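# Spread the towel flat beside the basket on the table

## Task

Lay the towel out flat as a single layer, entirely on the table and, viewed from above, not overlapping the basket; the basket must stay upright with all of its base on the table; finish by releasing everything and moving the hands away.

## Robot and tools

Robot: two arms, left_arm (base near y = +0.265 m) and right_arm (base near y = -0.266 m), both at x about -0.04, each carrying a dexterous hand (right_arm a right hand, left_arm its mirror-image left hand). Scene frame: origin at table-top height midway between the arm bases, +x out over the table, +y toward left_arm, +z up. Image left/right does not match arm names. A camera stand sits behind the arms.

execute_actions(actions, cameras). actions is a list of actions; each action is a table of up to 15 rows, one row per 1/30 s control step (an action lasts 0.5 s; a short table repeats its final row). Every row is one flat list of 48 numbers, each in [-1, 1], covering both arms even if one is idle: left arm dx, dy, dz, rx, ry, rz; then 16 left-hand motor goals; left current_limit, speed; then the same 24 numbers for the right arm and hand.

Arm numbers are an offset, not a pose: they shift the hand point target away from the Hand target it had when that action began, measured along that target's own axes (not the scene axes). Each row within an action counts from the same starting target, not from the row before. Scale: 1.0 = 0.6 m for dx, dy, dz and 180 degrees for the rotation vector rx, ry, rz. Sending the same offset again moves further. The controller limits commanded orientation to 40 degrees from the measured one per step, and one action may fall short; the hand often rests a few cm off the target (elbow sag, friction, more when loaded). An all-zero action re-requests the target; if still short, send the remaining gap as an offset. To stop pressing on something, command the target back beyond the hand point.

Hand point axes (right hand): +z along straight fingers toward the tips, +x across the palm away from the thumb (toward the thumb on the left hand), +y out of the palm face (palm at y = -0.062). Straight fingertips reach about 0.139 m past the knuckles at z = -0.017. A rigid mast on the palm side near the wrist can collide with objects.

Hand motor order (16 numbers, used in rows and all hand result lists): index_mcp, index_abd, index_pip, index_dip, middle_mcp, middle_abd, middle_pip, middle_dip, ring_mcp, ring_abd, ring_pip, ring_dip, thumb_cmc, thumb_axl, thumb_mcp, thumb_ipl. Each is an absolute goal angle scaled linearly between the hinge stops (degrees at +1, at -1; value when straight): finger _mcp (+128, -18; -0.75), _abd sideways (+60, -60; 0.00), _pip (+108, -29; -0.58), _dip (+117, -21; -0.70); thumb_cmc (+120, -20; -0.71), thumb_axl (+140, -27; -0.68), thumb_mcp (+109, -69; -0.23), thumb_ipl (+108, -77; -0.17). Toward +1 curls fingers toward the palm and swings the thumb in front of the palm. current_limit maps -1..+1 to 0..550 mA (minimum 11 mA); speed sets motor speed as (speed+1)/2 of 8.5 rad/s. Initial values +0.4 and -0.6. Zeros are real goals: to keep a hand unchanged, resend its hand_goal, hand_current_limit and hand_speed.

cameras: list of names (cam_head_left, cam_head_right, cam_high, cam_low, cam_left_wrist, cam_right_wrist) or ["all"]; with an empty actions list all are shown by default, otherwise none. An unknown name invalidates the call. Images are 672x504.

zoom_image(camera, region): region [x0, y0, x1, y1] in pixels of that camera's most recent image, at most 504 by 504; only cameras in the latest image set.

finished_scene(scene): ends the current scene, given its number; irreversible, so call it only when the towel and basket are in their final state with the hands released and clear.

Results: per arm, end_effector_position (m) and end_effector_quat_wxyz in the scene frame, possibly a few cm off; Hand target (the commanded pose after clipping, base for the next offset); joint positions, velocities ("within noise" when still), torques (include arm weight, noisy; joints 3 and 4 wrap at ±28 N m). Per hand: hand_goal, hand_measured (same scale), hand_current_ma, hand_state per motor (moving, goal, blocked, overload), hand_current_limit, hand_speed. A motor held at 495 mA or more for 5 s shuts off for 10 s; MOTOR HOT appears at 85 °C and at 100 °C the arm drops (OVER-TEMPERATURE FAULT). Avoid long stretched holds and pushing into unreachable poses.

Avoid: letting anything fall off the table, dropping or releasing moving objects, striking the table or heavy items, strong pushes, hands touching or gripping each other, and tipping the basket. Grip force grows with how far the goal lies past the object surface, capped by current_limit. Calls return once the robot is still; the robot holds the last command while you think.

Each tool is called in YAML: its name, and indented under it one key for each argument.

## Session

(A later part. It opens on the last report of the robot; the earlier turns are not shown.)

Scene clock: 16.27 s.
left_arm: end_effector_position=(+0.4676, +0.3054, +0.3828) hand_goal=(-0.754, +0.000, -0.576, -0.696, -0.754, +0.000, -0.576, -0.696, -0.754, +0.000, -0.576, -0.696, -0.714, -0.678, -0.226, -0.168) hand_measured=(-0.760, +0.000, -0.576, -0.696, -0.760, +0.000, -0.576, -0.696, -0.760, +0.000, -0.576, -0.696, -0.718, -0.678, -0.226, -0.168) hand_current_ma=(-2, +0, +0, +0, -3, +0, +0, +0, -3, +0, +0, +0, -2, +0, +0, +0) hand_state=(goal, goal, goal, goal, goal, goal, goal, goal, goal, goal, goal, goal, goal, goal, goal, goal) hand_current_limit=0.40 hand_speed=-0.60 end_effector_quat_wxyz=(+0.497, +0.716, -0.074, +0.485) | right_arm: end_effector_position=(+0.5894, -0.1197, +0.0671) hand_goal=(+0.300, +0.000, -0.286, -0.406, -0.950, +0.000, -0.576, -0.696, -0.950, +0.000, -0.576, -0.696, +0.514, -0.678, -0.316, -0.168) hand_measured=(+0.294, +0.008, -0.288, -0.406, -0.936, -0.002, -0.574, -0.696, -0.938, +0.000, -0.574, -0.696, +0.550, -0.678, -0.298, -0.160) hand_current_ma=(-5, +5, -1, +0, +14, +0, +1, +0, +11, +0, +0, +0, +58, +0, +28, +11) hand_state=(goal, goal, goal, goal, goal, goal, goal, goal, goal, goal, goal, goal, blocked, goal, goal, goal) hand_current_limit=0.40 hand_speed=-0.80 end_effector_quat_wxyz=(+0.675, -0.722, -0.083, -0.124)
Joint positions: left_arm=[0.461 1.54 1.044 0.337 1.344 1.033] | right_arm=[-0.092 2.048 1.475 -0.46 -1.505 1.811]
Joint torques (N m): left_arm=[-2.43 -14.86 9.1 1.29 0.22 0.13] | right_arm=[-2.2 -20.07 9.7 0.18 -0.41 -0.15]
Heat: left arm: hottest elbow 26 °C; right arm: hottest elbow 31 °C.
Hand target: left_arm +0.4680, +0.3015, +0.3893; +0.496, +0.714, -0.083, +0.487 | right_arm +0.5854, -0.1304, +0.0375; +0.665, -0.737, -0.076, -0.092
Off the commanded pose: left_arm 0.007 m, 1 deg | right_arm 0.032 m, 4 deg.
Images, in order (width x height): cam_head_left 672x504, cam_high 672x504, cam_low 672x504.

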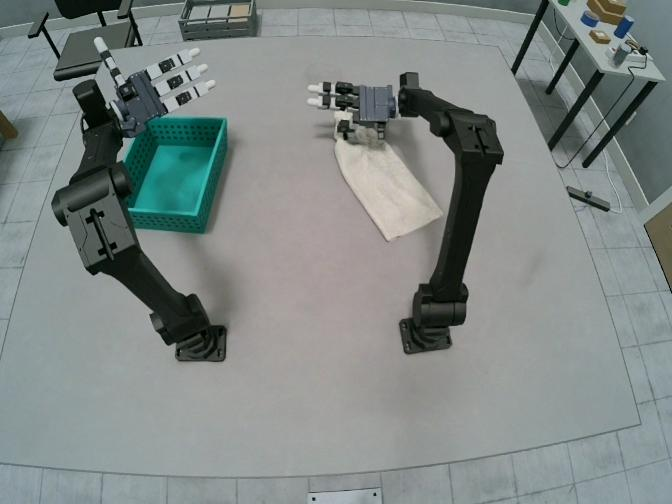

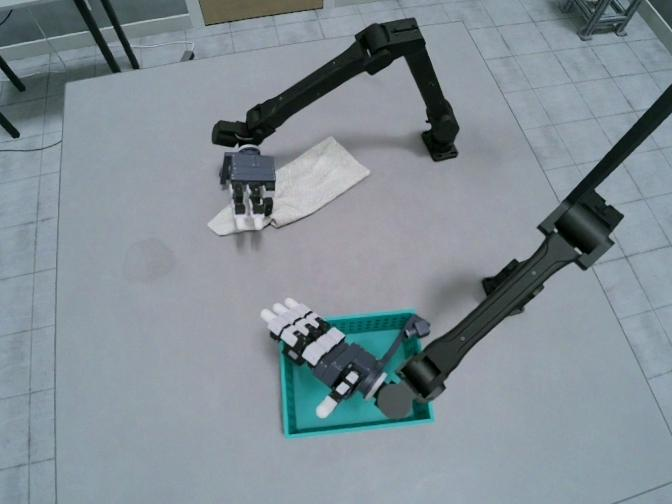

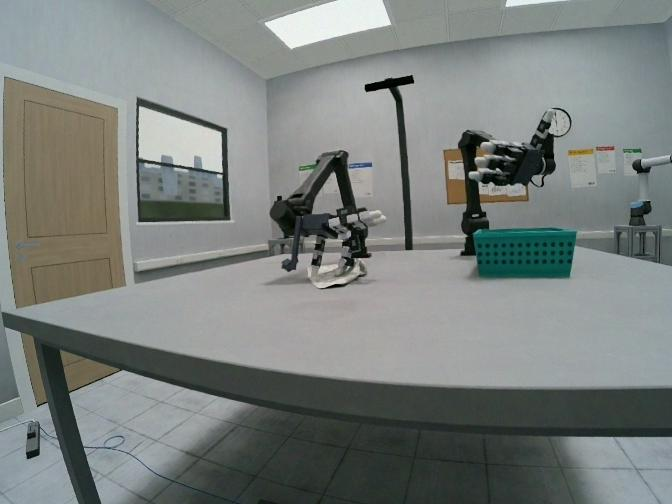

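execute_actions:
  actions:
    - [[0,0,0,0,0,0,-0.754,0,-0.576,-0.696,-0.754,0,-0.576,-0.696,-0.754,0,-0.576,-0.696,-0.714,-0.678,-0.226,-0.168,0.4,-0.6,-0.0157,0.0039,-0.0752,0,0,0,0.301,0,-0.285,-0.406,-0.95,0,-0.576,-0.696,-0.95,0,-0.576,-0.696,0.514,-0.678,-0.315,-0.168,0.4,-0.8]]
    - [[0,0,0,0,0,0,-0.754,0,-0.576,-0.696,-0.754,0,-0.576,-0.696,-0.754,0,-0.576,-0.696,-0.714,-0.678,-0.226,-0.168,0.4,-0.6,-0.0157,0.0039,-0.0752,0,0,0,0.301,0,-0.285,-0.406,-0.95,0,-0.576,-0.696,-0.95,0,-0.576,-0.696,0.514,-0.678,-0.315,-0.168,0.4,-0.8]]
    - [[0,0,0,0,0,0,-0.754,0,-0.576,-0.696,-0.754,0,-0.576,-0.696,-0.754,0,-0.576,-0.696,-0.714,-0.678,-0.226,-0.168,0.4,-0.6,0.0198,-0.0806,-0.0083,0,0,0,0.301,0,-0.285,-0.406,-0.95,0,-0.576,-0.696,-0.95,0,-0.576,-0.696,0.514,-0.678,-0.315,-0.168,0.4,-0.8]]
    - [[0,0,0,0,0,0,-0.754,0,-0.576,-0.696,-0.754,0,-0.576,-0.696,-0.754,0,-0.576,-0.696,-0.714,-0.678,-0.226,-0.168,0.4,-0.6,0.0157,-0.0644,-0.0866,0,0,0,0.301,0,-0.285,-0.406,-0.95,0,-0.576,-0.696,-0.95,0,-0.576,-0.696,0.514,-0.678,-0.315,-0.168,0.4,-0.8]]
    - [[0,0,0,0,0,0,-0.754,0,-0.576,-0.696,-0.754,0,-0.576,-0.696,-0.754,0,-0.576,-0.696,-0.714,-0.678,-0.226,-0.168,0.4,-0.6,0,0,-0.08,0,0,0,0.301,0,-0.285,-0.406,-0.95,0,-0.576,-0.696,-0.95,0,-0.576,-0.696,0.514,-0.678,-0.315,-0.168,0.4,-0.8]]
  cameras: ["cam_head_left","cam_low","cam_high"]

zoom_image:
  camera: "cam_high"
  region: [180, 140, 380, 290]

zoom_image:
  camera: "cam_head_left"
  region: [310, 90, 470, 260]

zoom_image:
  camera: "cam_low"
  region: [250, 240, 380, 300]

Scene clock: 19.93 s.
left_arm: end_effector_position=(+0.4676, +0.3054, +0.3828) hand_goal=(-0.754, +0.000, -0.576, -0.696, -0.754, +0.000, -0.576, -0.696, -0.754, +0.000, -0.576, -0.696, -0.714, -0.678, -0.226, -0.168) hand_measured=(-0.760, +0.000, -0.576, -0.696, -0.760, +0.000, -0.576, -0.696, -0.760, +0.000, -0.576, -0.696, -0.718, -0.678, -0.226, -0.168) hand_current_ma=(-2, +0, +0, +0, -3, +0, +0, +0, -3, +0, +0, +0, -2, +0, +0, +0) hand_state=(goal, goal, goal, goal, goal, goal, goal, goal, goal, goal, goal, goal, goal, goal, goal, goal) hand_current_limit=0.40 hand_speed=-0.60 end_effector_quat_wxyz=(+0.497, +0.716, -0.074, +0.485) | right_arm: end_effector_position=(+0.5495, -0.3132, +0.1414) hand_goal=(+0.300, +0.000, -0.286, -0.406, -0.950, +0.000, -0.576, -0.696, -0.950, +0.000, -0.576, -0.696, +0.514, -0.678, -0.316, -0.168) hand_measured=(+0.300, +0.002, -0.288, -0.406, -0.936, -0.002, -0.574, -0.696, -0.938, +0.000, -0.574, -0.696, +0.516, -0.678, -0.312, -0.166) hand_current_ma=(+0, +1, -1, +0, +14, +0, +1, +0, +11, +0, +0, +0, +0, +0, +3, +1) hand_state=(goal, goal, goal, goal, goal, goal, goal, goal, goal, goal, goal, goal, goal, goal, goal, goal) hand_current_limit=0.40 hand_speed=-0.80 end_effector_quat_wxyz=(-0.617, +0.771, -0.003, +0.159)
Joint positions: left_arm=[0.461 1.54 1.044 0.337 1.344 1.033] | right_arm=[-0.399 2.029 1.731 -1.693 -1.363 0.893]
Joint torques (N m): left_arm=[-2.43 -14.86 9.11 1.29 0.22 0.13] | right_arm=[-0.62 -20.25 14.13 -0.76 -0.95 -0.2]
Heat: left arm: hottest elbow 26 °C; right arm: hottest elbow 32 °C.
Hand target: left_arm +0.4680, +0.3015, +0.3893; +0.496, +0.714, -0.083, +0.487 | right_arm +0.5617, -0.3160, +0.1369; -0.665, +0.737, +0.076, +0.092
Off the commanded pose: left_arm 0.007 m, 1 deg | right_arm 0.013 m, 14 deg.
joint sent to its limit (right arm) — joint 4 (wrist pitch), lower limit. The joint targets are off in orientation, not in position.
Images, in order (width x height): cam_head_left 672x504, cam_high 672x504, cam_low 672x504.

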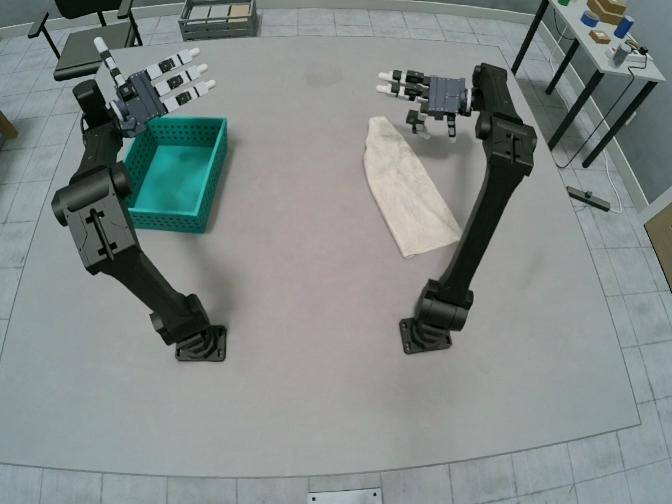

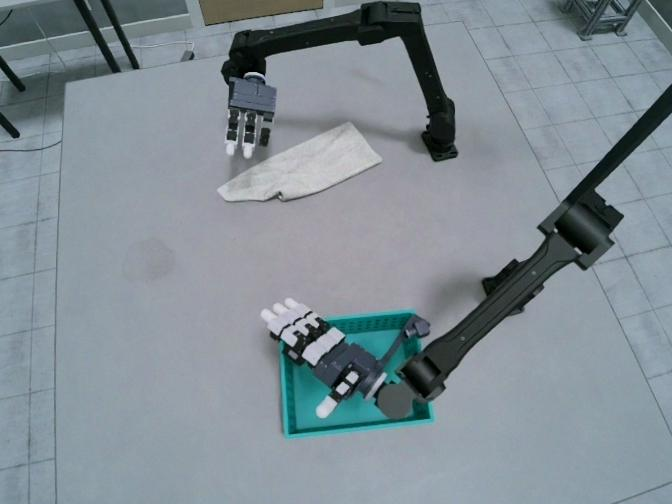

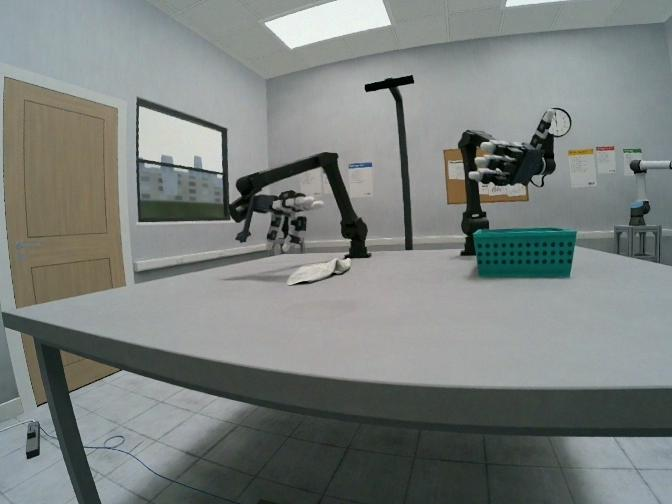

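Scaled by 2.520.

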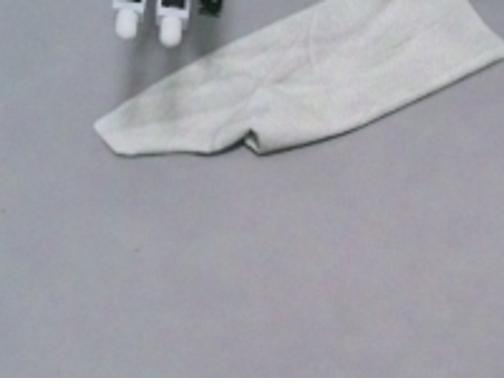

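Scaled by 2.965.

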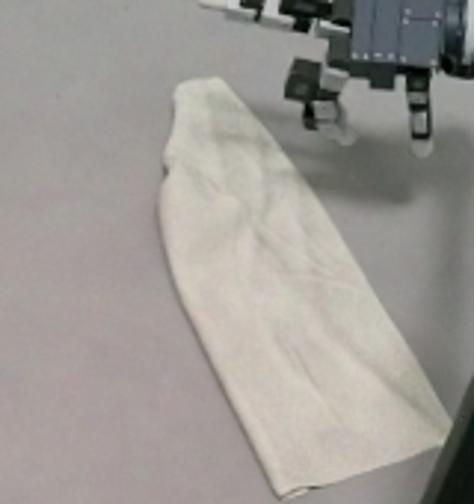

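Scaled by 3.877.

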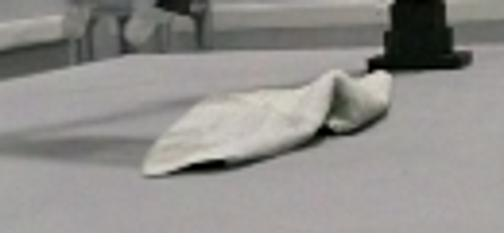

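zoom_image:
  camera: "cam_head_left"
  region: [395, 215, 470, 265]

zoom_image:
  camera: "cam_high"
  region: [320, 110, 395, 190]

zoom_image:
  camera: "cam_high"
  region: [210, 150, 310, 215]

Scaled by 6.720.

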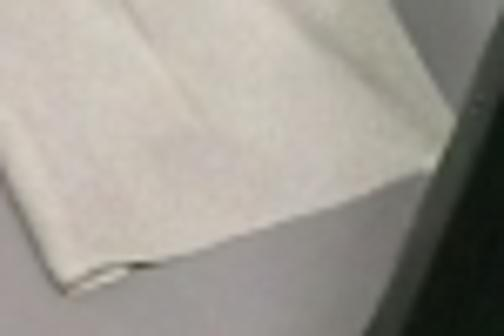

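Scaled by 6.300.

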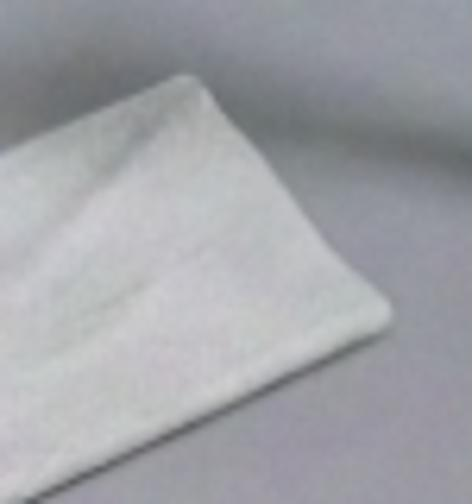

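Scaled by 5.040.

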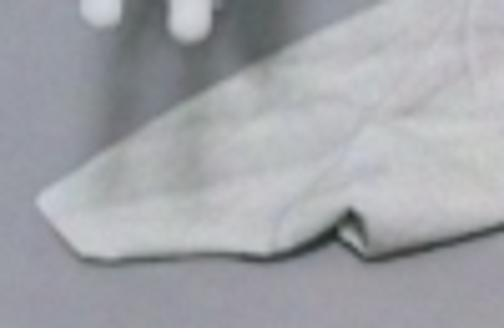

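execute_actions:
  actions:
    - [[0,0,0,0,0,0,-0.754,0,-0.576,-0.696,-0.754,0,-0.576,-0.696,-0.754,0,-0.576,-0.696,-0.714,-0.678,-0.226,-0.168,0.4,-0.6,-0.0452,0.0047,0.0538,-0.0057,0.0233,0.0024,0.5,0,-0.431,-0.551,-0.95,0,-0.576,-0.696,-0.95,0,-0.576,-0.696,0.514,-0.678,-0.27,-0.032,0.4,-0.8]]
    - [[0,0,0,0,0,0,-0.754,0,-0.576,-0.696,-0.754,0,-0.576,-0.696,-0.754,0,-0.576,-0.696,-0.714,-0.678,-0.226,-0.168,0.4,-0.6,-0.0452,0.0047,0.0538,-0.0057,0.0233,0.0024,0.5,0,-0.431,-0.551,-0.95,0,-0.576,-0.696,-0.95,0,-0.576,-0.696,0.514,-0.678,-0.27,-0.032,0.4,-0.8]]
    - [[0,0,0,0,0,0,-0.754,0,-0.576,-0.696,-0.754,0,-0.576,-0.696,-0.754,0,-0.576,-0.696,-0.714,-0.678,-0.226,-0.168,0.4,-0.6,-0.0452,0.0047,0.0538,-0.0057,0.0233,0.0024,0.5,0,-0.431,-0.551,-0.95,0,-0.576,-0.696,-0.95,0,-0.576,-0.696,0.514,-0.678,-0.27,-0.032,0.4,-0.8]]
    - [[0,0,0,0,0,0,-0.754,0,-0.576,-0.696,-0.754,0,-0.576,-0.696,-0.754,0,-0.576,-0.696,-0.714,-0.678,-0.226,-0.168,0.4,-0.6,-0.0138,0.0563,0.0058,0,0,0,0.5,0,-0.431,-0.551,-0.95,0,-0.576,-0.696,-0.95,0,-0.576,-0.696,0.514,-0.678,-0.27,-0.032,0.4,-0.8]]
  cameras: ["cam_head_left","cam_low"]

Scene clock: 23.97 s.
left_arm: end_effector_position=(+0.4676, +0.3054, +0.3828) hand_goal=(-0.754, +0.000, -0.576, -0.696, -0.754, +0.000, -0.576, -0.696, -0.754, +0.000, -0.576, -0.696, -0.714, -0.678, -0.226, -0.168) hand_measured=(-0.760, +0.000, -0.576, -0.696, -0.760, +0.000, -0.576, -0.696, -0.760, +0.000, -0.576, -0.696, -0.718, -0.678, -0.226, -0.168) hand_current_ma=(-2, +0, +0, +0, -3, +0, +0, +0, -3, +0, +0, +0, -2, +0, +0, +0) hand_state=(goal, goal, goal, goal, goal, goal, goal, goal, goal, goal, goal, goal, goal, goal, goal, goal) hand_current_limit=0.40 hand_speed=-0.60 end_effector_quat_wxyz=(+0.497, +0.716, -0.074, +0.485) | right_arm: end_effector_position=(+0.4982, -0.2193, +0.0710) hand_goal=(+0.500, +0.000, -0.432, -0.552, -0.950, +0.000, -0.576, -0.696, -0.950, +0.000, -0.576, -0.696, +0.514, -0.678, -0.270, -0.032) hand_measured=(+0.498, +0.002, -0.430, -0.550, -0.936, -0.002, -0.574, -0.696, -0.938, +0.000, -0.574, -0.696, +0.514, -0.678, -0.272, -0.034) hand_current_ma=(-1, +0, +1, +1, +14, +0, +1, +0, +11, +0, +0, +0, +0, +0, -1, -1) hand_state=(goal, goal, goal, goal, goal, goal, goal, goal, goal, goal, goal, goal, goal, goal, goal, goal) hand_current_limit=0.40 hand_speed=-0.80 end_effector_quat_wxyz=(-0.668, +0.727, +0.016, +0.157)
Joint positions: left_arm=[0.461 1.54 1.044 0.337 1.344 1.033] | right_arm=[-0.287 1.96 1.356 -1.316 -1.51 0.967]
Joint torques (N m): left_arm=[-2.43 -14.86 9.11 1.31 0.22 0.13] | right_arm=[-0.26 -19.72 8.65 0.03 -0.99 0.04]
Heat: left arm: hottest elbow 26 °C; right arm: hottest elbow 32 °C.
Hand target: left_arm +0.4680, +0.3015, +0.3893; +0.496, +0.714, -0.083, +0.487 | right_arm +0.4956, -0.2145, +0.0650; -0.650, +0.741, -0.008, +0.167
Off the commanded pose: left_arm 0.007 m, 1 deg | right_arm 0.008 m, 4 deg.
Images, in order (width x height): cam_head_left 672x504, cam_low 672x504.

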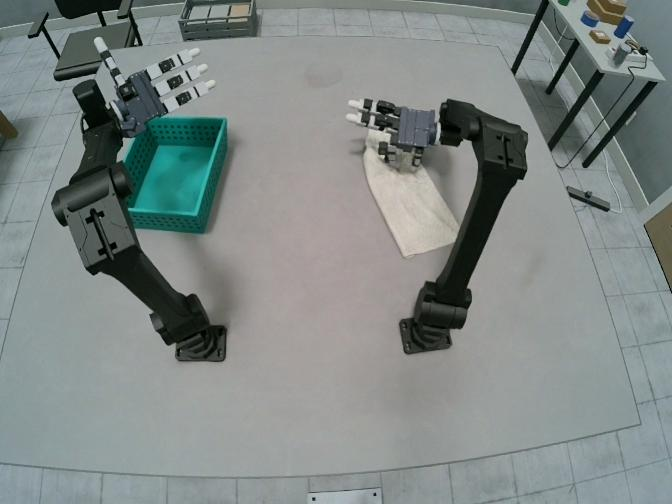

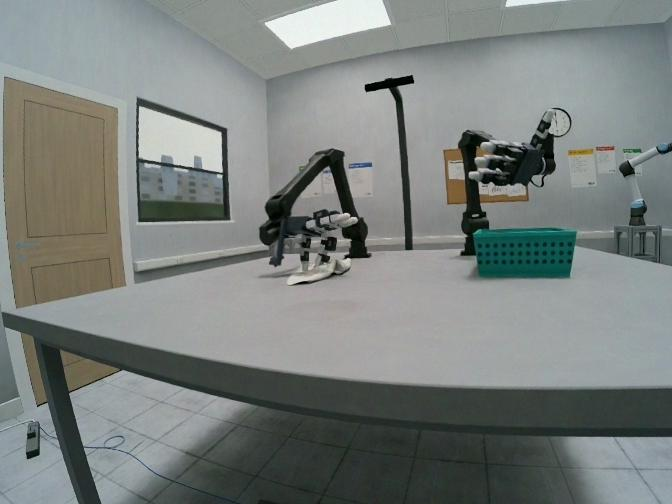

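execute_actions:
  actions:
    - [[0,0,0,0,0,0,-0.754,0,-0.576,-0.696,-0.754,0,-0.576,-0.696,-0.754,0,-0.576,-0.696,-0.714,-0.678,-0.226,-0.168,0.4,-0.6,-0.0156,0.0457,0.0209,0,0,0,0.5,0,-0.431,-0.551,-0.95,0,-0.576,-0.696,-0.95,0,-0.576,-0.696,0.514,-0.678,-0.27,-0.032,0.4,-0.8]]
    - [[0,0,0,0,0,0,-0.754,0,-0.576,-0.696,-0.754,0,-0.576,-0.696,-0.754,0,-0.576,-0.696,-0.714,-0.678,-0.226,-0.168,0.4,-0.6,0.0151,0.0103,-0.0641,0,0,0,0.5,0,-0.431,-0.551,-0.95,0,-0.576,-0.696,-0.95,0,-0.576,-0.696,0.514,-0.678,-0.27,-0.032,0.4,-0.8]]
    - [[0,0,0,0,0,0,-0.754,0,-0.576,-0.696,-0.754,0,-0.576,-0.696,-0.754,0,-0.576,-0.696,-0.714,-0.678,-0.226,-0.168,0.4,-0.6,0.0151,0.0103,-0.0641,0,0,0,0.5,0,-0.431,-0.551,-0.95,0,-0.576,-0.696,-0.95,0,-0.576,-0.696,0.514,-0.678,-0.27,-0.032,0.4,-0.8]]
    - [[0,0,0,0,0,0,-0.754,0,-0.576,-0.696,-0.754,0,-0.576,-0.696,-0.754,0,-0.576,-0.696,-0.714,-0.678,-0.226,-0.168,0.4,-0.6,0.0151,0.0103,-0.0641,0,0,0,0.5,0,-0.431,-0.551,-0.95,0,-0.576,-0.696,-0.95,0,-0.576,-0.696,0.514,-0.678,-0.27,-0.032,0.4,-0.8]]
  cameras: ["cam_head_left","cam_high","cam_low"]

zoom_image:
  camera: "cam_high"
  region: [200, 100, 400, 220]

Scene clock: 27.00 s.
left_arm: end_effector_position=(+0.4676, +0.3054, +0.3828) hand_goal=(-0.754, +0.000, -0.576, -0.696, -0.754, +0.000, -0.576, -0.696, -0.754, +0.000, -0.576, -0.696, -0.714, -0.678, -0.226, -0.168) hand_measured=(-0.760, +0.000, -0.576, -0.696, -0.760, +0.000, -0.576, -0.696, -0.760, +0.000, -0.576, -0.696, -0.718, -0.678, -0.226, -0.168) hand_current_ma=(-2, +0, +0, +0, -3, +0, +0, +0, -3, +0, +0, +0, -2, +0, +0, +0) hand_state=(goal, goal, goal, goal, goal, goal, goal, goal, goal, goal, goal, goal, goal, goal, goal, goal) hand_current_limit=0.40 hand_speed=-0.60 end_effector_quat_wxyz=(+0.497, +0.716, -0.074, +0.485) | right_arm: end_effector_position=(+0.4893, -0.3127, +0.0613) hand_goal=(+0.500, +0.000, -0.432, -0.552, -0.950, +0.000, -0.576, -0.696, -0.950, +0.000, -0.576, -0.696, +0.514, -0.678, -0.270, -0.032) hand_measured=(+0.506, -0.002, -0.428, -0.550, -0.936, -0.002, -0.574, -0.696, -0.938, +0.000, -0.574, -0.696, +0.518, -0.676, -0.234, -0.006) hand_current_ma=(+4, +0, +2, +1, +14, +0, +1, +0, +11, +0, +0, +0, +3, +1, +85, +56) hand_state=(goal, goal, goal, goal, goal, goal, goal, goal, goal, goal, goal, goal, goal, goal, blocked, blocked) hand_current_limit=0.40 hand_speed=-0.80 end_effector_quat_wxyz=(-0.636, +0.749, -0.026, +0.183)
Joint positions: left_arm=[0.461 1.54 1.044 0.337 1.344 1.033] | right_arm=[-0.452 2.003 1.411 -1.534 -1.423 0.765]
Joint torques (N m): left_arm=[-2.43 -14.86 9.11 1.29 0.23 0.13] | right_arm=[-2.02 -15.68 10.92 -0.46 -0.44 -0.36]
Heat: left arm: hottest elbow 26 °C; right arm: hottest elbow 32 °C.
Hand target: left_arm +0.4680, +0.3015, +0.3893; +0.496, +0.714, -0.083, +0.487 | right_arm +0.4953, -0.3245, +0.0349; -0.650, +0.741, -0.008, +0.166
Off the commanded pose: left_arm 0.007 m, 1 deg | right_arm 0.029 m, 3 deg.
Images, in order (width x height): cam_head_left 672x504, cam_high 672x504, cam_low 672x504.

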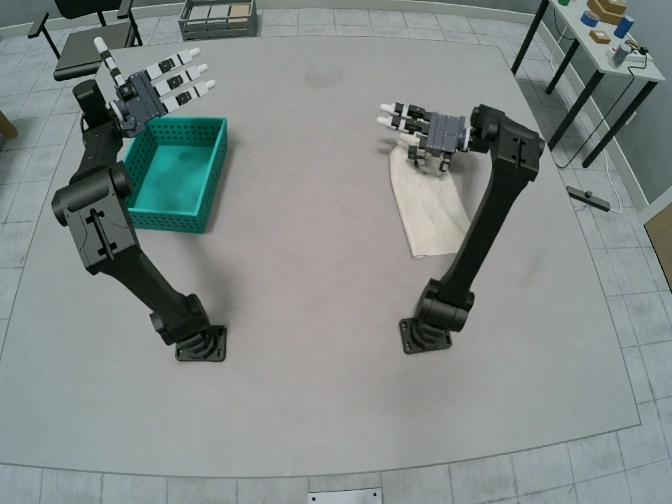

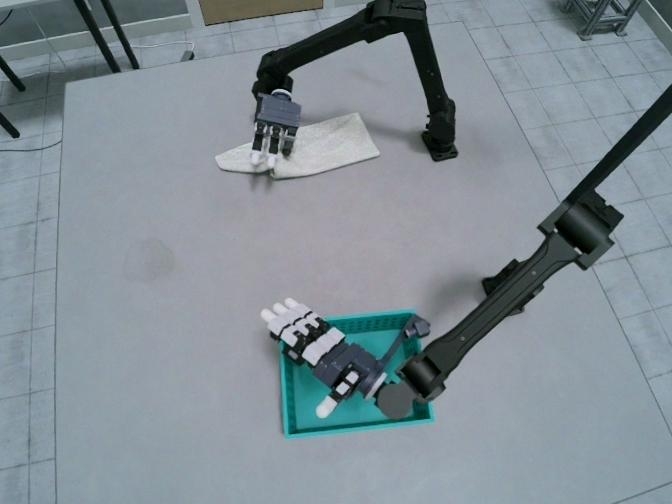

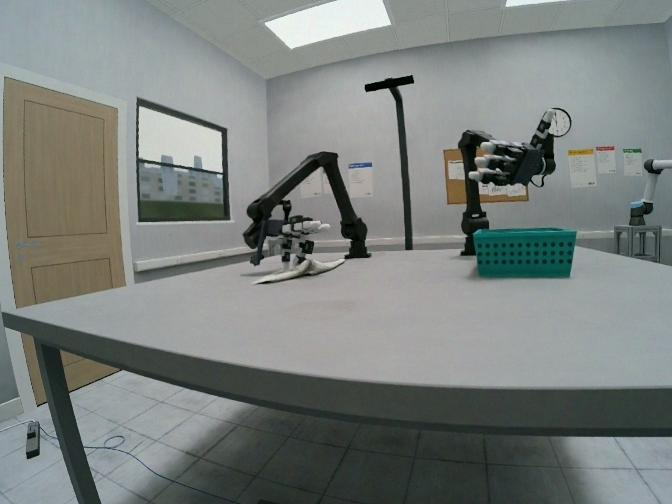

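Scaled by 2.520.

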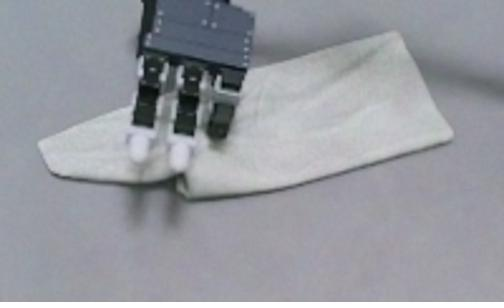

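execute_actions:
  actions:
    - [[0,0,0,0,0,0,-0.754,0,-0.576,-0.696,-0.754,0,-0.576,-0.696,-0.754,0,-0.576,-0.696,-0.714,-0.678,-0.226,-0.168,0.4,-0.6,0.0157,-0.0644,-0.0065,0,0,0,0.5,0,-0.431,-0.551,-0.95,0,-0.576,-0.696,-0.95,0,-0.576,-0.696,0.514,-0.678,-0.27,-0.032,0.4,-0.8]]
    - [[0,0,0,0,0,0,-0.754,0,-0.576,-0.696,-0.754,0,-0.576,-0.696,-0.754,0,-0.576,-0.696,-0.714,-0.678,-0.226,-0.168,0.4,-0.6,0.0157,-0.0644,-0.0065,0,0,0,0.301,0,-0.285,-0.406,-0.95,0,-0.576,-0.696,-0.95,0,-0.576,-0.696,0.514,-0.678,-0.315,-0.168,0.4,-0.8]]
  cameras: ["cam_head_left","cam_high","cam_low"]

zoom_image:
  camera: "cam_head_left"
  region: [360, 90, 490, 265]

zoom_image:
  camera: "cam_high"
  region: [200, 100, 400, 220]

zoom_image:
  camera: "cam_low"
  region: [230, 230, 360, 300]

Scene clock: 28.70 s.
left_arm: end_effector_position=(+0.4676, +0.3054, +0.3828) hand_goal=(-0.754, +0.000, -0.576, -0.696, -0.754, +0.000, -0.576, -0.696, -0.754, +0.000, -0.576, -0.696, -0.714, -0.678, -0.226, -0.168) hand_measured=(-0.760, +0.000, -0.576, -0.696, -0.760, +0.000, -0.576, -0.696, -0.760, +0.000, -0.576, -0.696, -0.718, -0.678, -0.226, -0.168) hand_current_ma=(-2, +0, +0, +0, -3, +0, +0, +0, -3, +0, +0, +0, -2, +0, +0, +0) hand_state=(goal, goal, goal, goal, goal, goal, goal, goal, goal, goal, goal, goal, goal, goal, goal, goal) hand_current_limit=0.40 hand_speed=-0.60 end_effector_quat_wxyz=(+0.497, +0.716, -0.074, +0.485) | right_arm: end_effector_position=(+0.4877, -0.3141, +0.1043) hand_goal=(+0.300, +0.000, -0.286, -0.406, -0.950, +0.000, -0.576, -0.696, -0.950, +0.000, -0.576, -0.696, +0.514, -0.678, -0.316, -0.168) hand_measured=(+0.304, -0.002, -0.290, -0.410, -0.936, -0.002, -0.574, -0.696, -0.938, +0.000, -0.574, -0.696, +0.516, -0.676, -0.312, -0.166) hand_current_ma=(+2, +0, -2, -2, +14, +0, +1, +0, +11, +0, +0, +0, +0, +1, +4, +2) hand_state=(goal, goal, goal, goal, goal, goal, goal, goal, goal, goal, goal, goal, goal, goal, goal, goal) hand_current_limit=0.40 hand_speed=-0.80 end_effector_quat_wxyz=(-0.634, +0.753, -0.025, +0.172)
Joint positions: left_arm=[0.461 1.54 1.044 0.337 1.344 1.033] | right_arm=[-0.453 1.96 1.471 -1.693 -1.404 0.72]
Joint torques (N m): left_arm=[-2.43 -14.86 9.11 1.29 0.22 0.13] | right_arm=[-1.85 -20.95 12.27 -1.07 -0.93 0.05]
Heat: left arm: hottest elbow 26 °C; right arm: hottest elbow 32 °C.
Hand target: left_arm +0.4680, +0.3015, +0.3893; +0.496, +0.714, -0.083, +0.487 | right_arm +0.4953, -0.3244, +0.1149; -0.650, +0.741, -0.008, +0.167
Off the commanded pose: left_arm 0.007 m, 1 deg | right_arm 0.017 m, 3 deg.
joint sent to its limit (right arm) — joint 4 (wrist pitch), lower limit. The joint targets are off in orientation, not in position.
Images, in order (width x height): cam_head_left 672x504, cam_high 672x504, cam_low 672x504.

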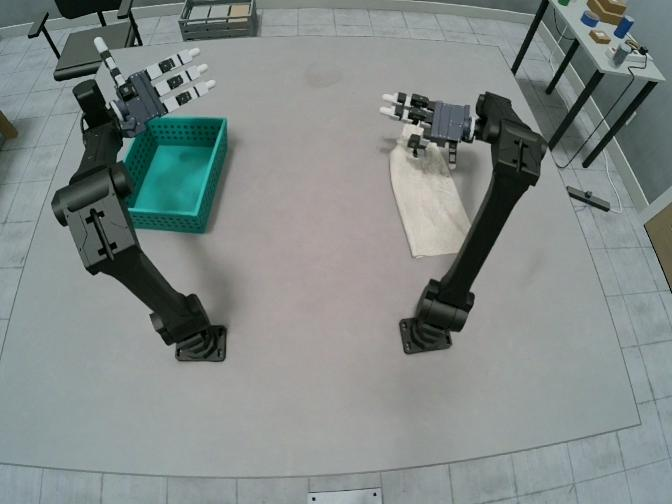

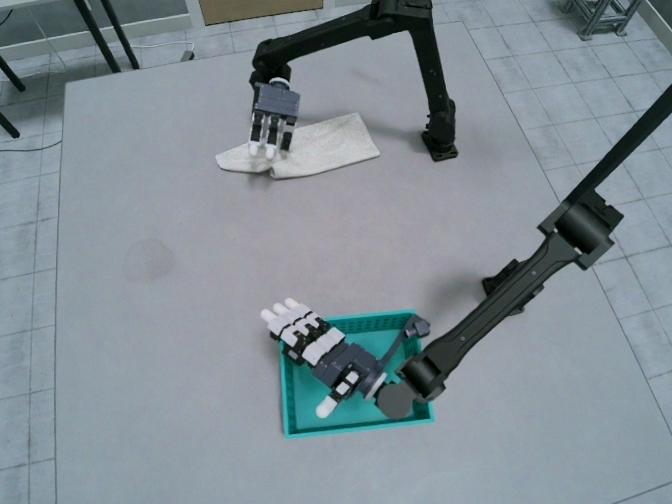

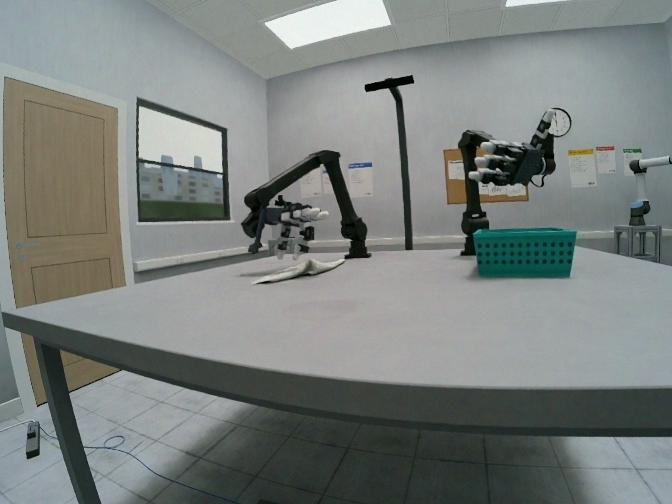

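Scaled by 2.880.

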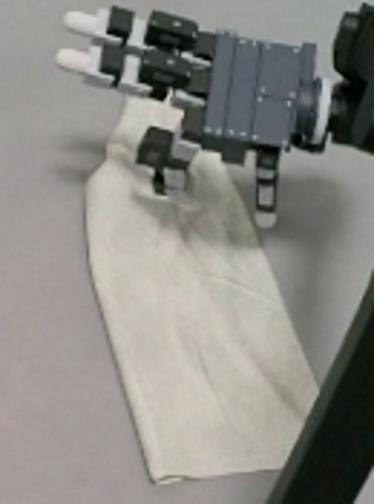

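Scaled by 2.520.

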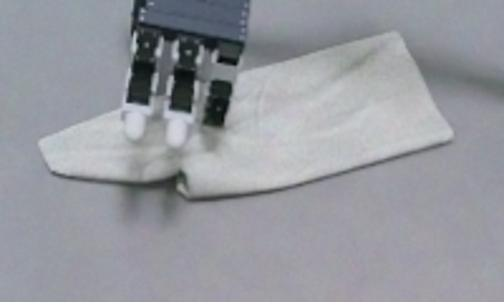

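Scaled by 3.877.

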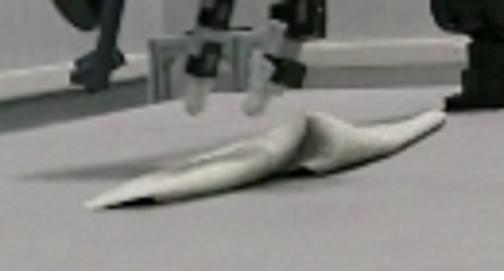

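execute_actions:
  actions:
    - [[0,0,0,0,0,0,-0.754,0,-0.576,-0.696,-0.754,0,-0.576,-0.696,-0.754,0,-0.576,-0.696,-0.714,-0.678,-0.226,-0.168,0.4,-0.6,0.0133,-0.005,0.0809,0,0,0,0.301,0,-0.285,-0.406,-0.95,0,-0.576,-0.696,-0.95,0,-0.576,-0.696,0.514,-0.678,-0.315,-0.168,0.4,-0.8]]
    - [[0,0,0,0,0,0,-0.754,0,-0.576,-0.696,-0.754,0,-0.576,-0.696,-0.754,0,-0.576,-0.696,-0.714,-0.678,-0.226,-0.168,0.4,-0.6,0.0133,-0.005,0.0809,0,0,0,0.301,0,-0.285,-0.406,-0.95,0,-0.576,-0.696,-0.95,0,-0.576,-0.696,0.514,-0.678,-0.315,-0.168,0.4,-0.8]]
    - [[0,0,0,0,0,0,-0.754,0,-0.576,-0.696,-0.754,0,-0.576,-0.696,-0.754,0,-0.576,-0.696,-0.714,-0.678,-0.226,-0.168,0.4,-0.6,0.0133,-0.005,0.0809,0,0,0,0.301,0,-0.285,-0.406,-0.95,0,-0.576,-0.696,-0.95,0,-0.576,-0.696,0.514,-0.678,-0.315,-0.168,0.4,-0.8]]
  cameras: ["cam_head_left","cam_low"]

zoom_image:
  camera: "cam_head_left"
  region: [350, 90, 480, 220]

Scene clock: 31.30 s.
left_arm: end_effector_position=(+0.4676, +0.3054, +0.3828) hand_goal=(-0.754, +0.000, -0.576, -0.696, -0.754, +0.000, -0.576, -0.696, -0.754, +0.000, -0.576, -0.696, -0.714, -0.678, -0.226, -0.168) hand_measured=(-0.760, +0.000, -0.576, -0.696, -0.760, +0.000, -0.576, -0.696, -0.760, +0.000, -0.576, -0.696, -0.718, -0.678, -0.226, -0.168) hand_current_ma=(-2, +0, +0, +0, -3, +0, +0, +0, -3, +0, +0, +0, -2, +0, +0, +0) hand_state=(goal, goal, goal, goal, goal, goal, goal, goal, goal, goal, goal, goal, goal, goal, goal, goal) hand_current_limit=0.40 hand_speed=-0.60 end_effector_quat_wxyz=(+0.497, +0.716, -0.074, +0.485) | right_arm: end_effector_position=(+0.5404, -0.1860, +0.1196) hand_goal=(+0.300, +0.000, -0.286, -0.406, -0.950, +0.000, -0.576, -0.696, -0.950, +0.000, -0.576, -0.696, +0.514, -0.678, -0.316, -0.168) hand_measured=(+0.304, -0.002, -0.288, -0.410, -0.936, -0.002, -0.574, -0.696, -0.938, +0.000, -0.574, -0.696, +0.514, -0.676, -0.314, -0.166) hand_current_ma=(+2, +0, -1, -2, +14, +0, +1, +0, +11, +0, +0, +0, +0, +1, +2, +1) hand_state=(goal, goal, goal, goal, goal, goal, goal, goal, goal, goal, goal, goal, goal, goal, goal, goal) hand_current_limit=0.40 hand_speed=-0.80 end_effector_quat_wxyz=(+0.682, -0.719, -0.030, -0.130)
Joint positions: left_arm=[0.461 1.54 1.044 0.337 1.344 1.033] | right_arm=[-0.215 1.999 1.56 -1.431 -1.534 1.041]
Joint torques (N m): left_arm=[-2.49 -14.86 9.11 1.29 0.22 0.13] | right_arm=[-1.14 -19.49 13.74 0.14 -1.03 0.05]
Heat: left arm: hottest elbow 26 °C; right arm: hottest elbow 32 °C.
Hand target: left_arm +0.4680, +0.3015, +0.3893; +0.496, +0.714, -0.083, +0.487 | right_arm +0.5536, -0.1886, +0.1147; +0.650, -0.741, +0.008, -0.166
Off the commanded pose: left_arm 0.007 m, 1 deg | right_arm 0.014 m, 8 deg.
Images, in order (width x height): cam_head_left 672x504, cam_low 672x504.

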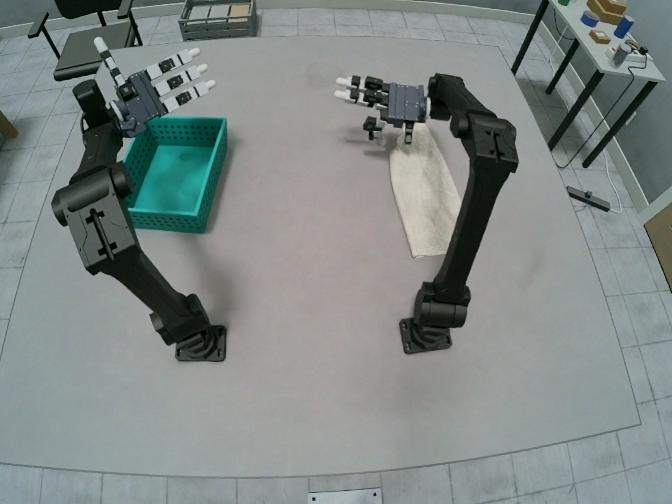

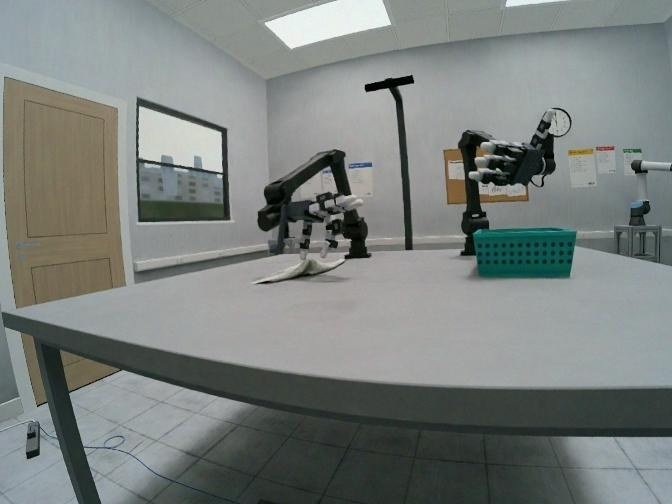

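Scaled by 3.877.

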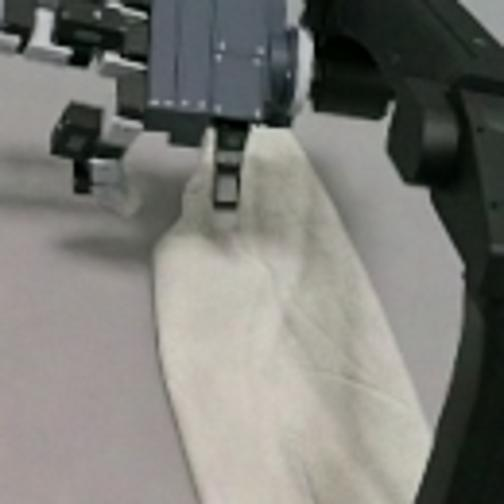

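execute_actions:
  actions:
    - [[0,0,0,0,0,0,-0.754,0,-0.576,-0.696,-0.754,0,-0.576,-0.696,-0.754,0,-0.576,-0.696,-0.714,-0.678,-0.226,-0.168,0.4,-0.6,-0.0157,0.0644,0.0065,0,0,0,0.301,0,-0.285,-0.406,-0.95,0,-0.576,-0.696,-0.95,0,-0.576,-0.696,0.514,-0.678,-0.315,-0.168,0.4,-0.8]]
    - [[0,0,0,0,0,0,-0.754,0,-0.576,-0.696,-0.754,0,-0.576,-0.696,-0.754,0,-0.576,-0.696,-0.714,-0.678,-0.226,-0.168,0.4,-0.6,-0.0157,0.0644,0.0065,0,0,0,0.301,0,-0.285,-0.406,-0.95,0,-0.576,-0.696,-0.95,0,-0.576,-0.696,0.514,-0.678,-0.315,-0.168,0.4,-0.8]]
    - [[0,0,0,0,0,0,-0.754,0,-0.576,-0.696,-0.754,0,-0.576,-0.696,-0.754,0,-0.576,-0.696,-0.714,-0.678,-0.226,-0.168,0.4,-0.6,0,0,0,0,0,0,0.4,0,-0.36,-0.48,-0.95,0,-0.576,-0.696,-0.95,0,-0.576,-0.696,0.514,-0.678,-0.29,-0.1,0.4,-0.8]]
    - [[0,0,0,0,0,0,-0.754,0,-0.576,-0.696,-0.754,0,-0.576,-0.696,-0.754,0,-0.576,-0.696,-0.714,-0.678,-0.226,-0.168,0.4,-0.6,0,0,0,0,0,0,0.5,0,-0.431,-0.551,-0.95,0,-0.576,-0.696,-0.95,0,-0.576,-0.696,0.514,-0.678,-0.27,-0.032,0.4,-0.8]]
    - [[0,0,0,0,0,0,-0.754,0,-0.576,-0.696,-0.754,0,-0.576,-0.696,-0.754,0,-0.576,-0.696,-0.714,-0.678,-0.226,-0.168,0.4,-0.6,0,0,0,0,0,0,0.6,0,-0.51,-0.63,-0.95,0,-0.576,-0.696,-0.95,0,-0.576,-0.696,0.514,-0.678,-0.25,0.05,0.4,-0.8]]
    - [[0,0,0,0,0,0,-0.754,0,-0.576,-0.696,-0.754,0,-0.576,-0.696,-0.754,0,-0.576,-0.696,-0.714,-0.678,-0.226,-0.168,0.4,-0.6,0,0,0,0,0,0,0.8,0,-0.577,-0.696,-0.95,0,-0.576,-0.696,-0.95,0,-0.576,-0.696,0.514,-0.678,-0.1,0.25,0.4,-0.8]]
  cameras: ["cam_head_left","cam_low"]

zoom_image:
  camera: "cam_head_left"
  region: [350, 90, 480, 220]

zoom_image:
  camera: "cam_low"
  region: [230, 180, 380, 300]

Scene clock: 35.37 s.
left_arm: end_effector_position=(+0.4676, +0.3054, +0.3828) hand_goal=(-0.754, +0.000, -0.576, -0.696, -0.754, +0.000, -0.576, -0.696, -0.754, +0.000, -0.576, -0.696, -0.714, -0.678, -0.226, -0.168) hand_measured=(-0.760, +0.000, -0.576, -0.696, -0.760, +0.000, -0.576, -0.696, -0.760, +0.000, -0.576, -0.696, -0.718, -0.678, -0.226, -0.168) hand_current_ma=(-2, +0, +0, +0, -3, +0, +0, +0, -3, +0, +0, +0, -2, +0, +0, +0) hand_state=(goal, goal, goal, goal, goal, goal, goal, goal, goal, goal, goal, goal, goal, goal, goal, goal) hand_current_limit=0.40 hand_speed=-0.60 end_effector_quat_wxyz=(+0.497, +0.716, -0.074, +0.485) | right_arm: end_effector_position=(+0.5680, -0.1985, +0.0628) hand_goal=(+0.800, +0.000, -0.578, -0.696, -0.950, +0.000, -0.576, -0.696, -0.950, +0.000, -0.576, -0.696, +0.514, -0.678, -0.100, +0.250) hand_measured=(+0.728, +0.010, -0.606, -0.708, -0.936, -0.002, -0.574, -0.696, -0.938, +0.000, -0.574, -0.696, +0.534, -0.678, -0.322, +0.182) hand_current_ma=(-177, +7, -38, -12, +14, +0, +1, +0, +11, +0, +0, +0, +23, +0, -385, -236) hand_state=(blocked, goal, blocked, goal, goal, goal, goal, goal, goal, goal, goal, goal, goal, goal, blocked, blocked) hand_current_limit=0.40 hand_speed=-0.80 end_effector_quat_wxyz=(-0.643, +0.743, +0.024, +0.183)
Joint positions: left_arm=[0.461 1.54 1.044 0.337 1.344 1.033] | right_arm=[-0.215 1.939 1.281 -0.221 -1.433 1.958]
Joint torques (N m): left_arm=[-2.49 -14.8 9.1 1.29 0.22 0.13] | right_arm=[0.03 -18.78 7.77 1.11 -0.75 0.1]
Heat: left arm: hottest elbow 27 °C; right arm: hottest elbow 32 °C.
Hand target: left_arm +0.4680, +0.3015, +0.3893; +0.496, +0.714, -0.083, +0.487 | right_arm +0.5537, -0.1886, +0.0349; -0.650, +0.741, -0.008, +0.167
Off the commanded pose: left_arm 0.007 m, 1 deg | right_arm 0.033 m, 4 deg.
Images, in order (width x height): cam_head_left 672x504, cam_low 672x504.

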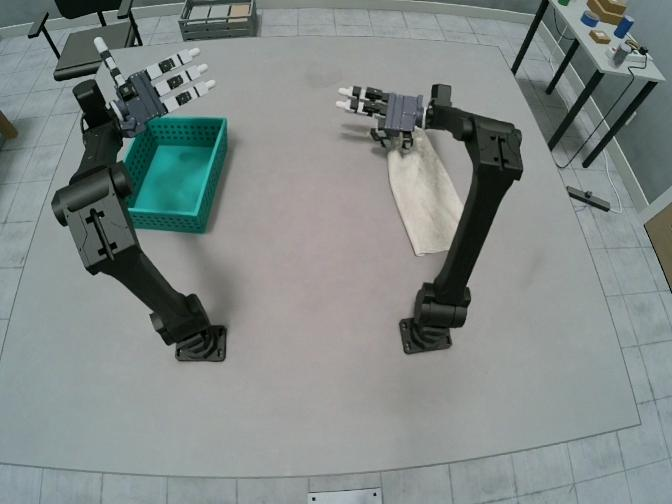

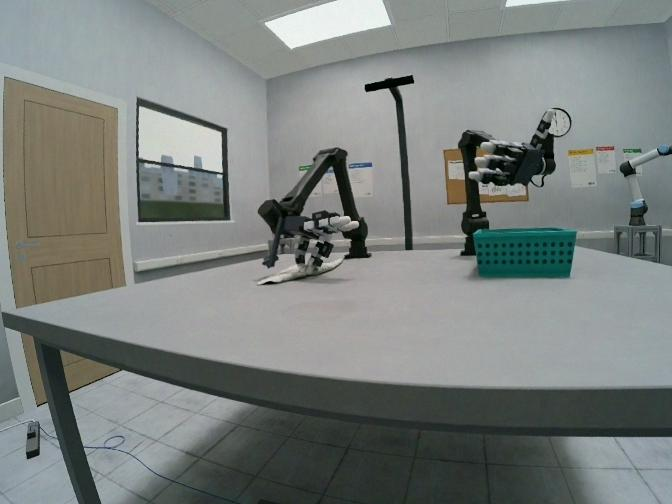

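Scaled by 3.877.

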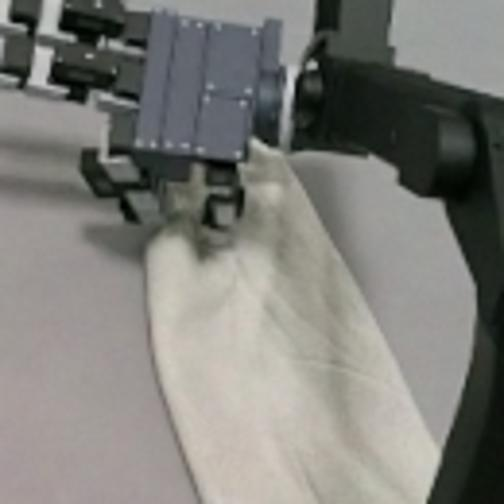

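Scaled by 3.360.

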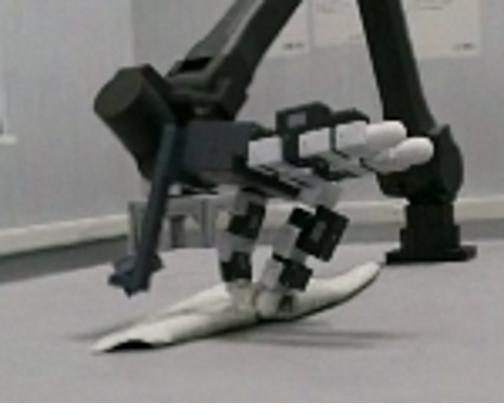

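execute_actions:
  actions:
    - [[0,0,0,0,0,0,-0.754,0,-0.576,-0.696,-0.754,0,-0.576,-0.696,-0.754,0,-0.576,-0.696,-0.714,-0.678,-0.226,-0.168,0.4,-0.6,0.0157,-0.0644,-0.0065,0,0,0,0.8,0,-0.577,-0.696,-0.95,0,-0.576,-0.696,-0.95,0,-0.576,-0.696,0.514,-0.678,-0.1,0.25,0.4,-0.8]]
    - [[0,0,0,0,0,0,-0.754,0,-0.576,-0.696,-0.754,0,-0.576,-0.696,-0.754,0,-0.576,-0.696,-0.714,-0.678,-0.226,-0.168,0.4,-0.6,0.0157,-0.0644,-0.0065,0,0,0,0.8,0,-0.577,-0.696,-0.95,0,-0.576,-0.696,-0.95,0,-0.576,-0.696,0.514,-0.678,-0.1,0.25,0.4,-0.8]]
    - [[0,0,0,0,0,0,-0.754,0,-0.576,-0.696,-0.754,0,-0.576,-0.696,-0.754,0,-0.576,-0.696,-0.714,-0.678,-0.226,-0.168,0.4,-0.6,0.0157,-0.0644,-0.0065,0,0,0,0.8,0,-0.577,-0.696,-0.95,0,-0.576,-0.696,-0.95,0,-0.576,-0.696,0.514,-0.678,-0.1,0.25,0.4,-0.8]]
    - [[0,0,0,0,0,0,-0.754,0,-0.576,-0.696,-0.754,0,-0.576,-0.696,-0.754,0,-0.576,-0.696,-0.714,-0.678,-0.226,-0.168,0.4,-0.6,0.0157,-0.0644,-0.0065,0,0,0,0.8,0,-0.577,-0.696,-0.95,0,-0.576,-0.696,-0.95,0,-0.576,-0.696,0.514,-0.678,-0.1,0.25,0.4,-0.8]]
  cameras: ["cam_head_left","cam_low","cam_high"]

zoom_image:
  camera: "cam_low"
  region: [230, 160, 390, 300]

zoom_image:
  camera: "cam_high"
  region: [200, 100, 400, 220]

Scene clock: 37.90 s.
left_arm: end_effector_position=(+0.4676, +0.3054, +0.3828) hand_goal=(-0.754, +0.000, -0.576, -0.696, -0.754, +0.000, -0.576, -0.696, -0.754, +0.000, -0.576, -0.696, -0.714, -0.678, -0.226, -0.168) hand_measured=(-0.760, +0.000, -0.576, -0.696, -0.760, +0.000, -0.576, -0.696, -0.760, +0.000, -0.576, -0.696, -0.718, -0.678, -0.226, -0.168) hand_current_ma=(-2, +0, +0, +0, -3, +0, +0, +0, -3, +0, +0, +0, -2, +0, +0, +0) hand_state=(goal, goal, goal, goal, goal, goal, goal, goal, goal, goal, goal, goal, goal, goal, goal, goal) hand_current_limit=0.40 hand_speed=-0.60 end_effector_quat_wxyz=(+0.497, +0.716, -0.074, +0.485) | right_arm: end_effector_position=(+0.5431, -0.1945, +0.1771) hand_goal=(+0.800, +0.000, -0.578, -0.696, -0.950, +0.000, -0.576, -0.696, -0.950, +0.000, -0.576, -0.696, +0.514, -0.678, -0.100, +0.250) hand_measured=(+0.728, -0.002, -0.612, -0.712, -0.936, -0.002, -0.574, -0.696, -0.938, +0.000, -0.574, -0.696, +0.524, -0.678, -0.322, +0.194) hand_current_ma=(-177, +0, -51, -18, +14, +0, +1, +0, +11, +0, +0, +0, +10, +0, -385, -171) hand_state=(blocked, goal, blocked, goal, goal, goal, goal, goal, goal, goal, goal, goal, goal, goal, blocked, blocked) hand_current_limit=0.40 hand_speed=-0.80 end_effector_quat_wxyz=(-0.648, +0.745, -0.015, +0.156)
Joint positions: left_arm=[0.461 1.54 1.044 0.337 1.344 1.033] | right_arm=[-0.215 1.742 1.33 -0.435 -1.422 2.084]
Joint torques (N m): left_arm=[-2.43 -14.86 9.11 1.29 0.22 0.13] | right_arm=[0.09 -19.72 15.46 0.72 -0.83 0.05]
Heat: left arm: hottest elbow 27 °C; right arm: hottest elbow 32 °C.
Hand target: left_arm +0.4680, +0.3015, +0.3893; +0.496, +0.714, -0.083, +0.487 | right_arm +0.5536, -0.1885, +0.1947; -0.650, +0.741, -0.008, +0.167
Off the commanded pose: left_arm 0.007 m, 1 deg | right_arm 0.021 m, 2 deg.
joint sent to its limit (right arm) — joint 6 (wrist roll), upper limit. The joint targets still meet the commanded pose.
Images, in order (width x height): cam_head_left 672x504, cam_high 672x504, cam_low 672x504.

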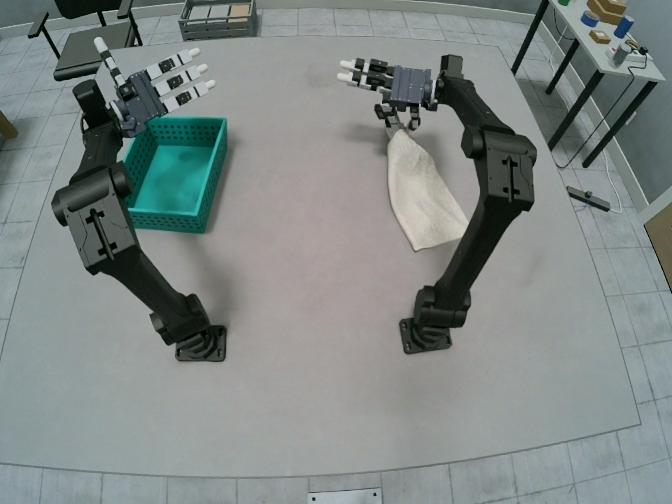

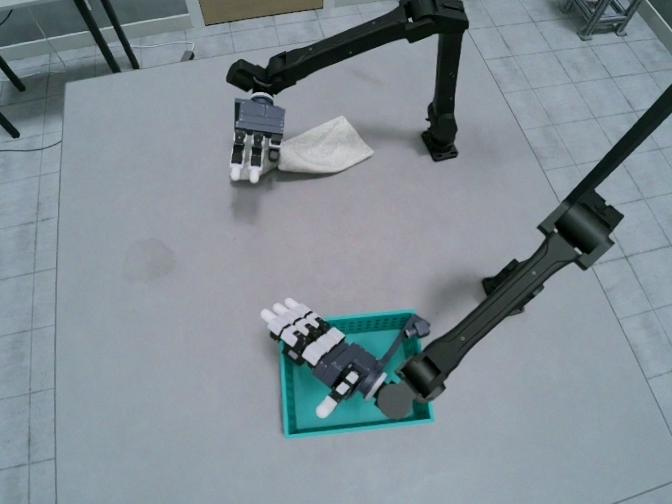

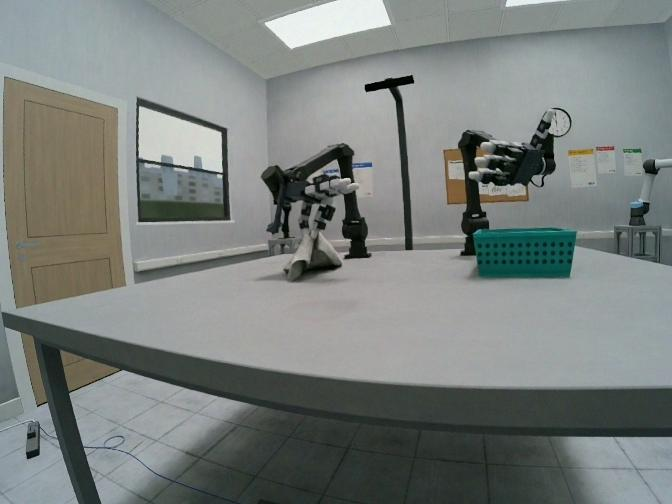

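Scaled by 3.150.

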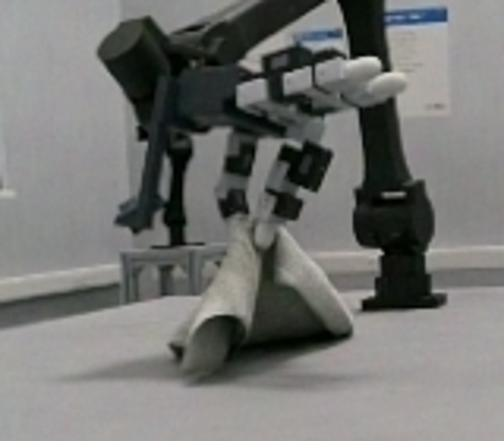

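Scaled by 2.520.

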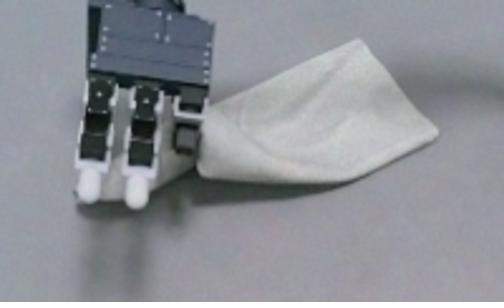

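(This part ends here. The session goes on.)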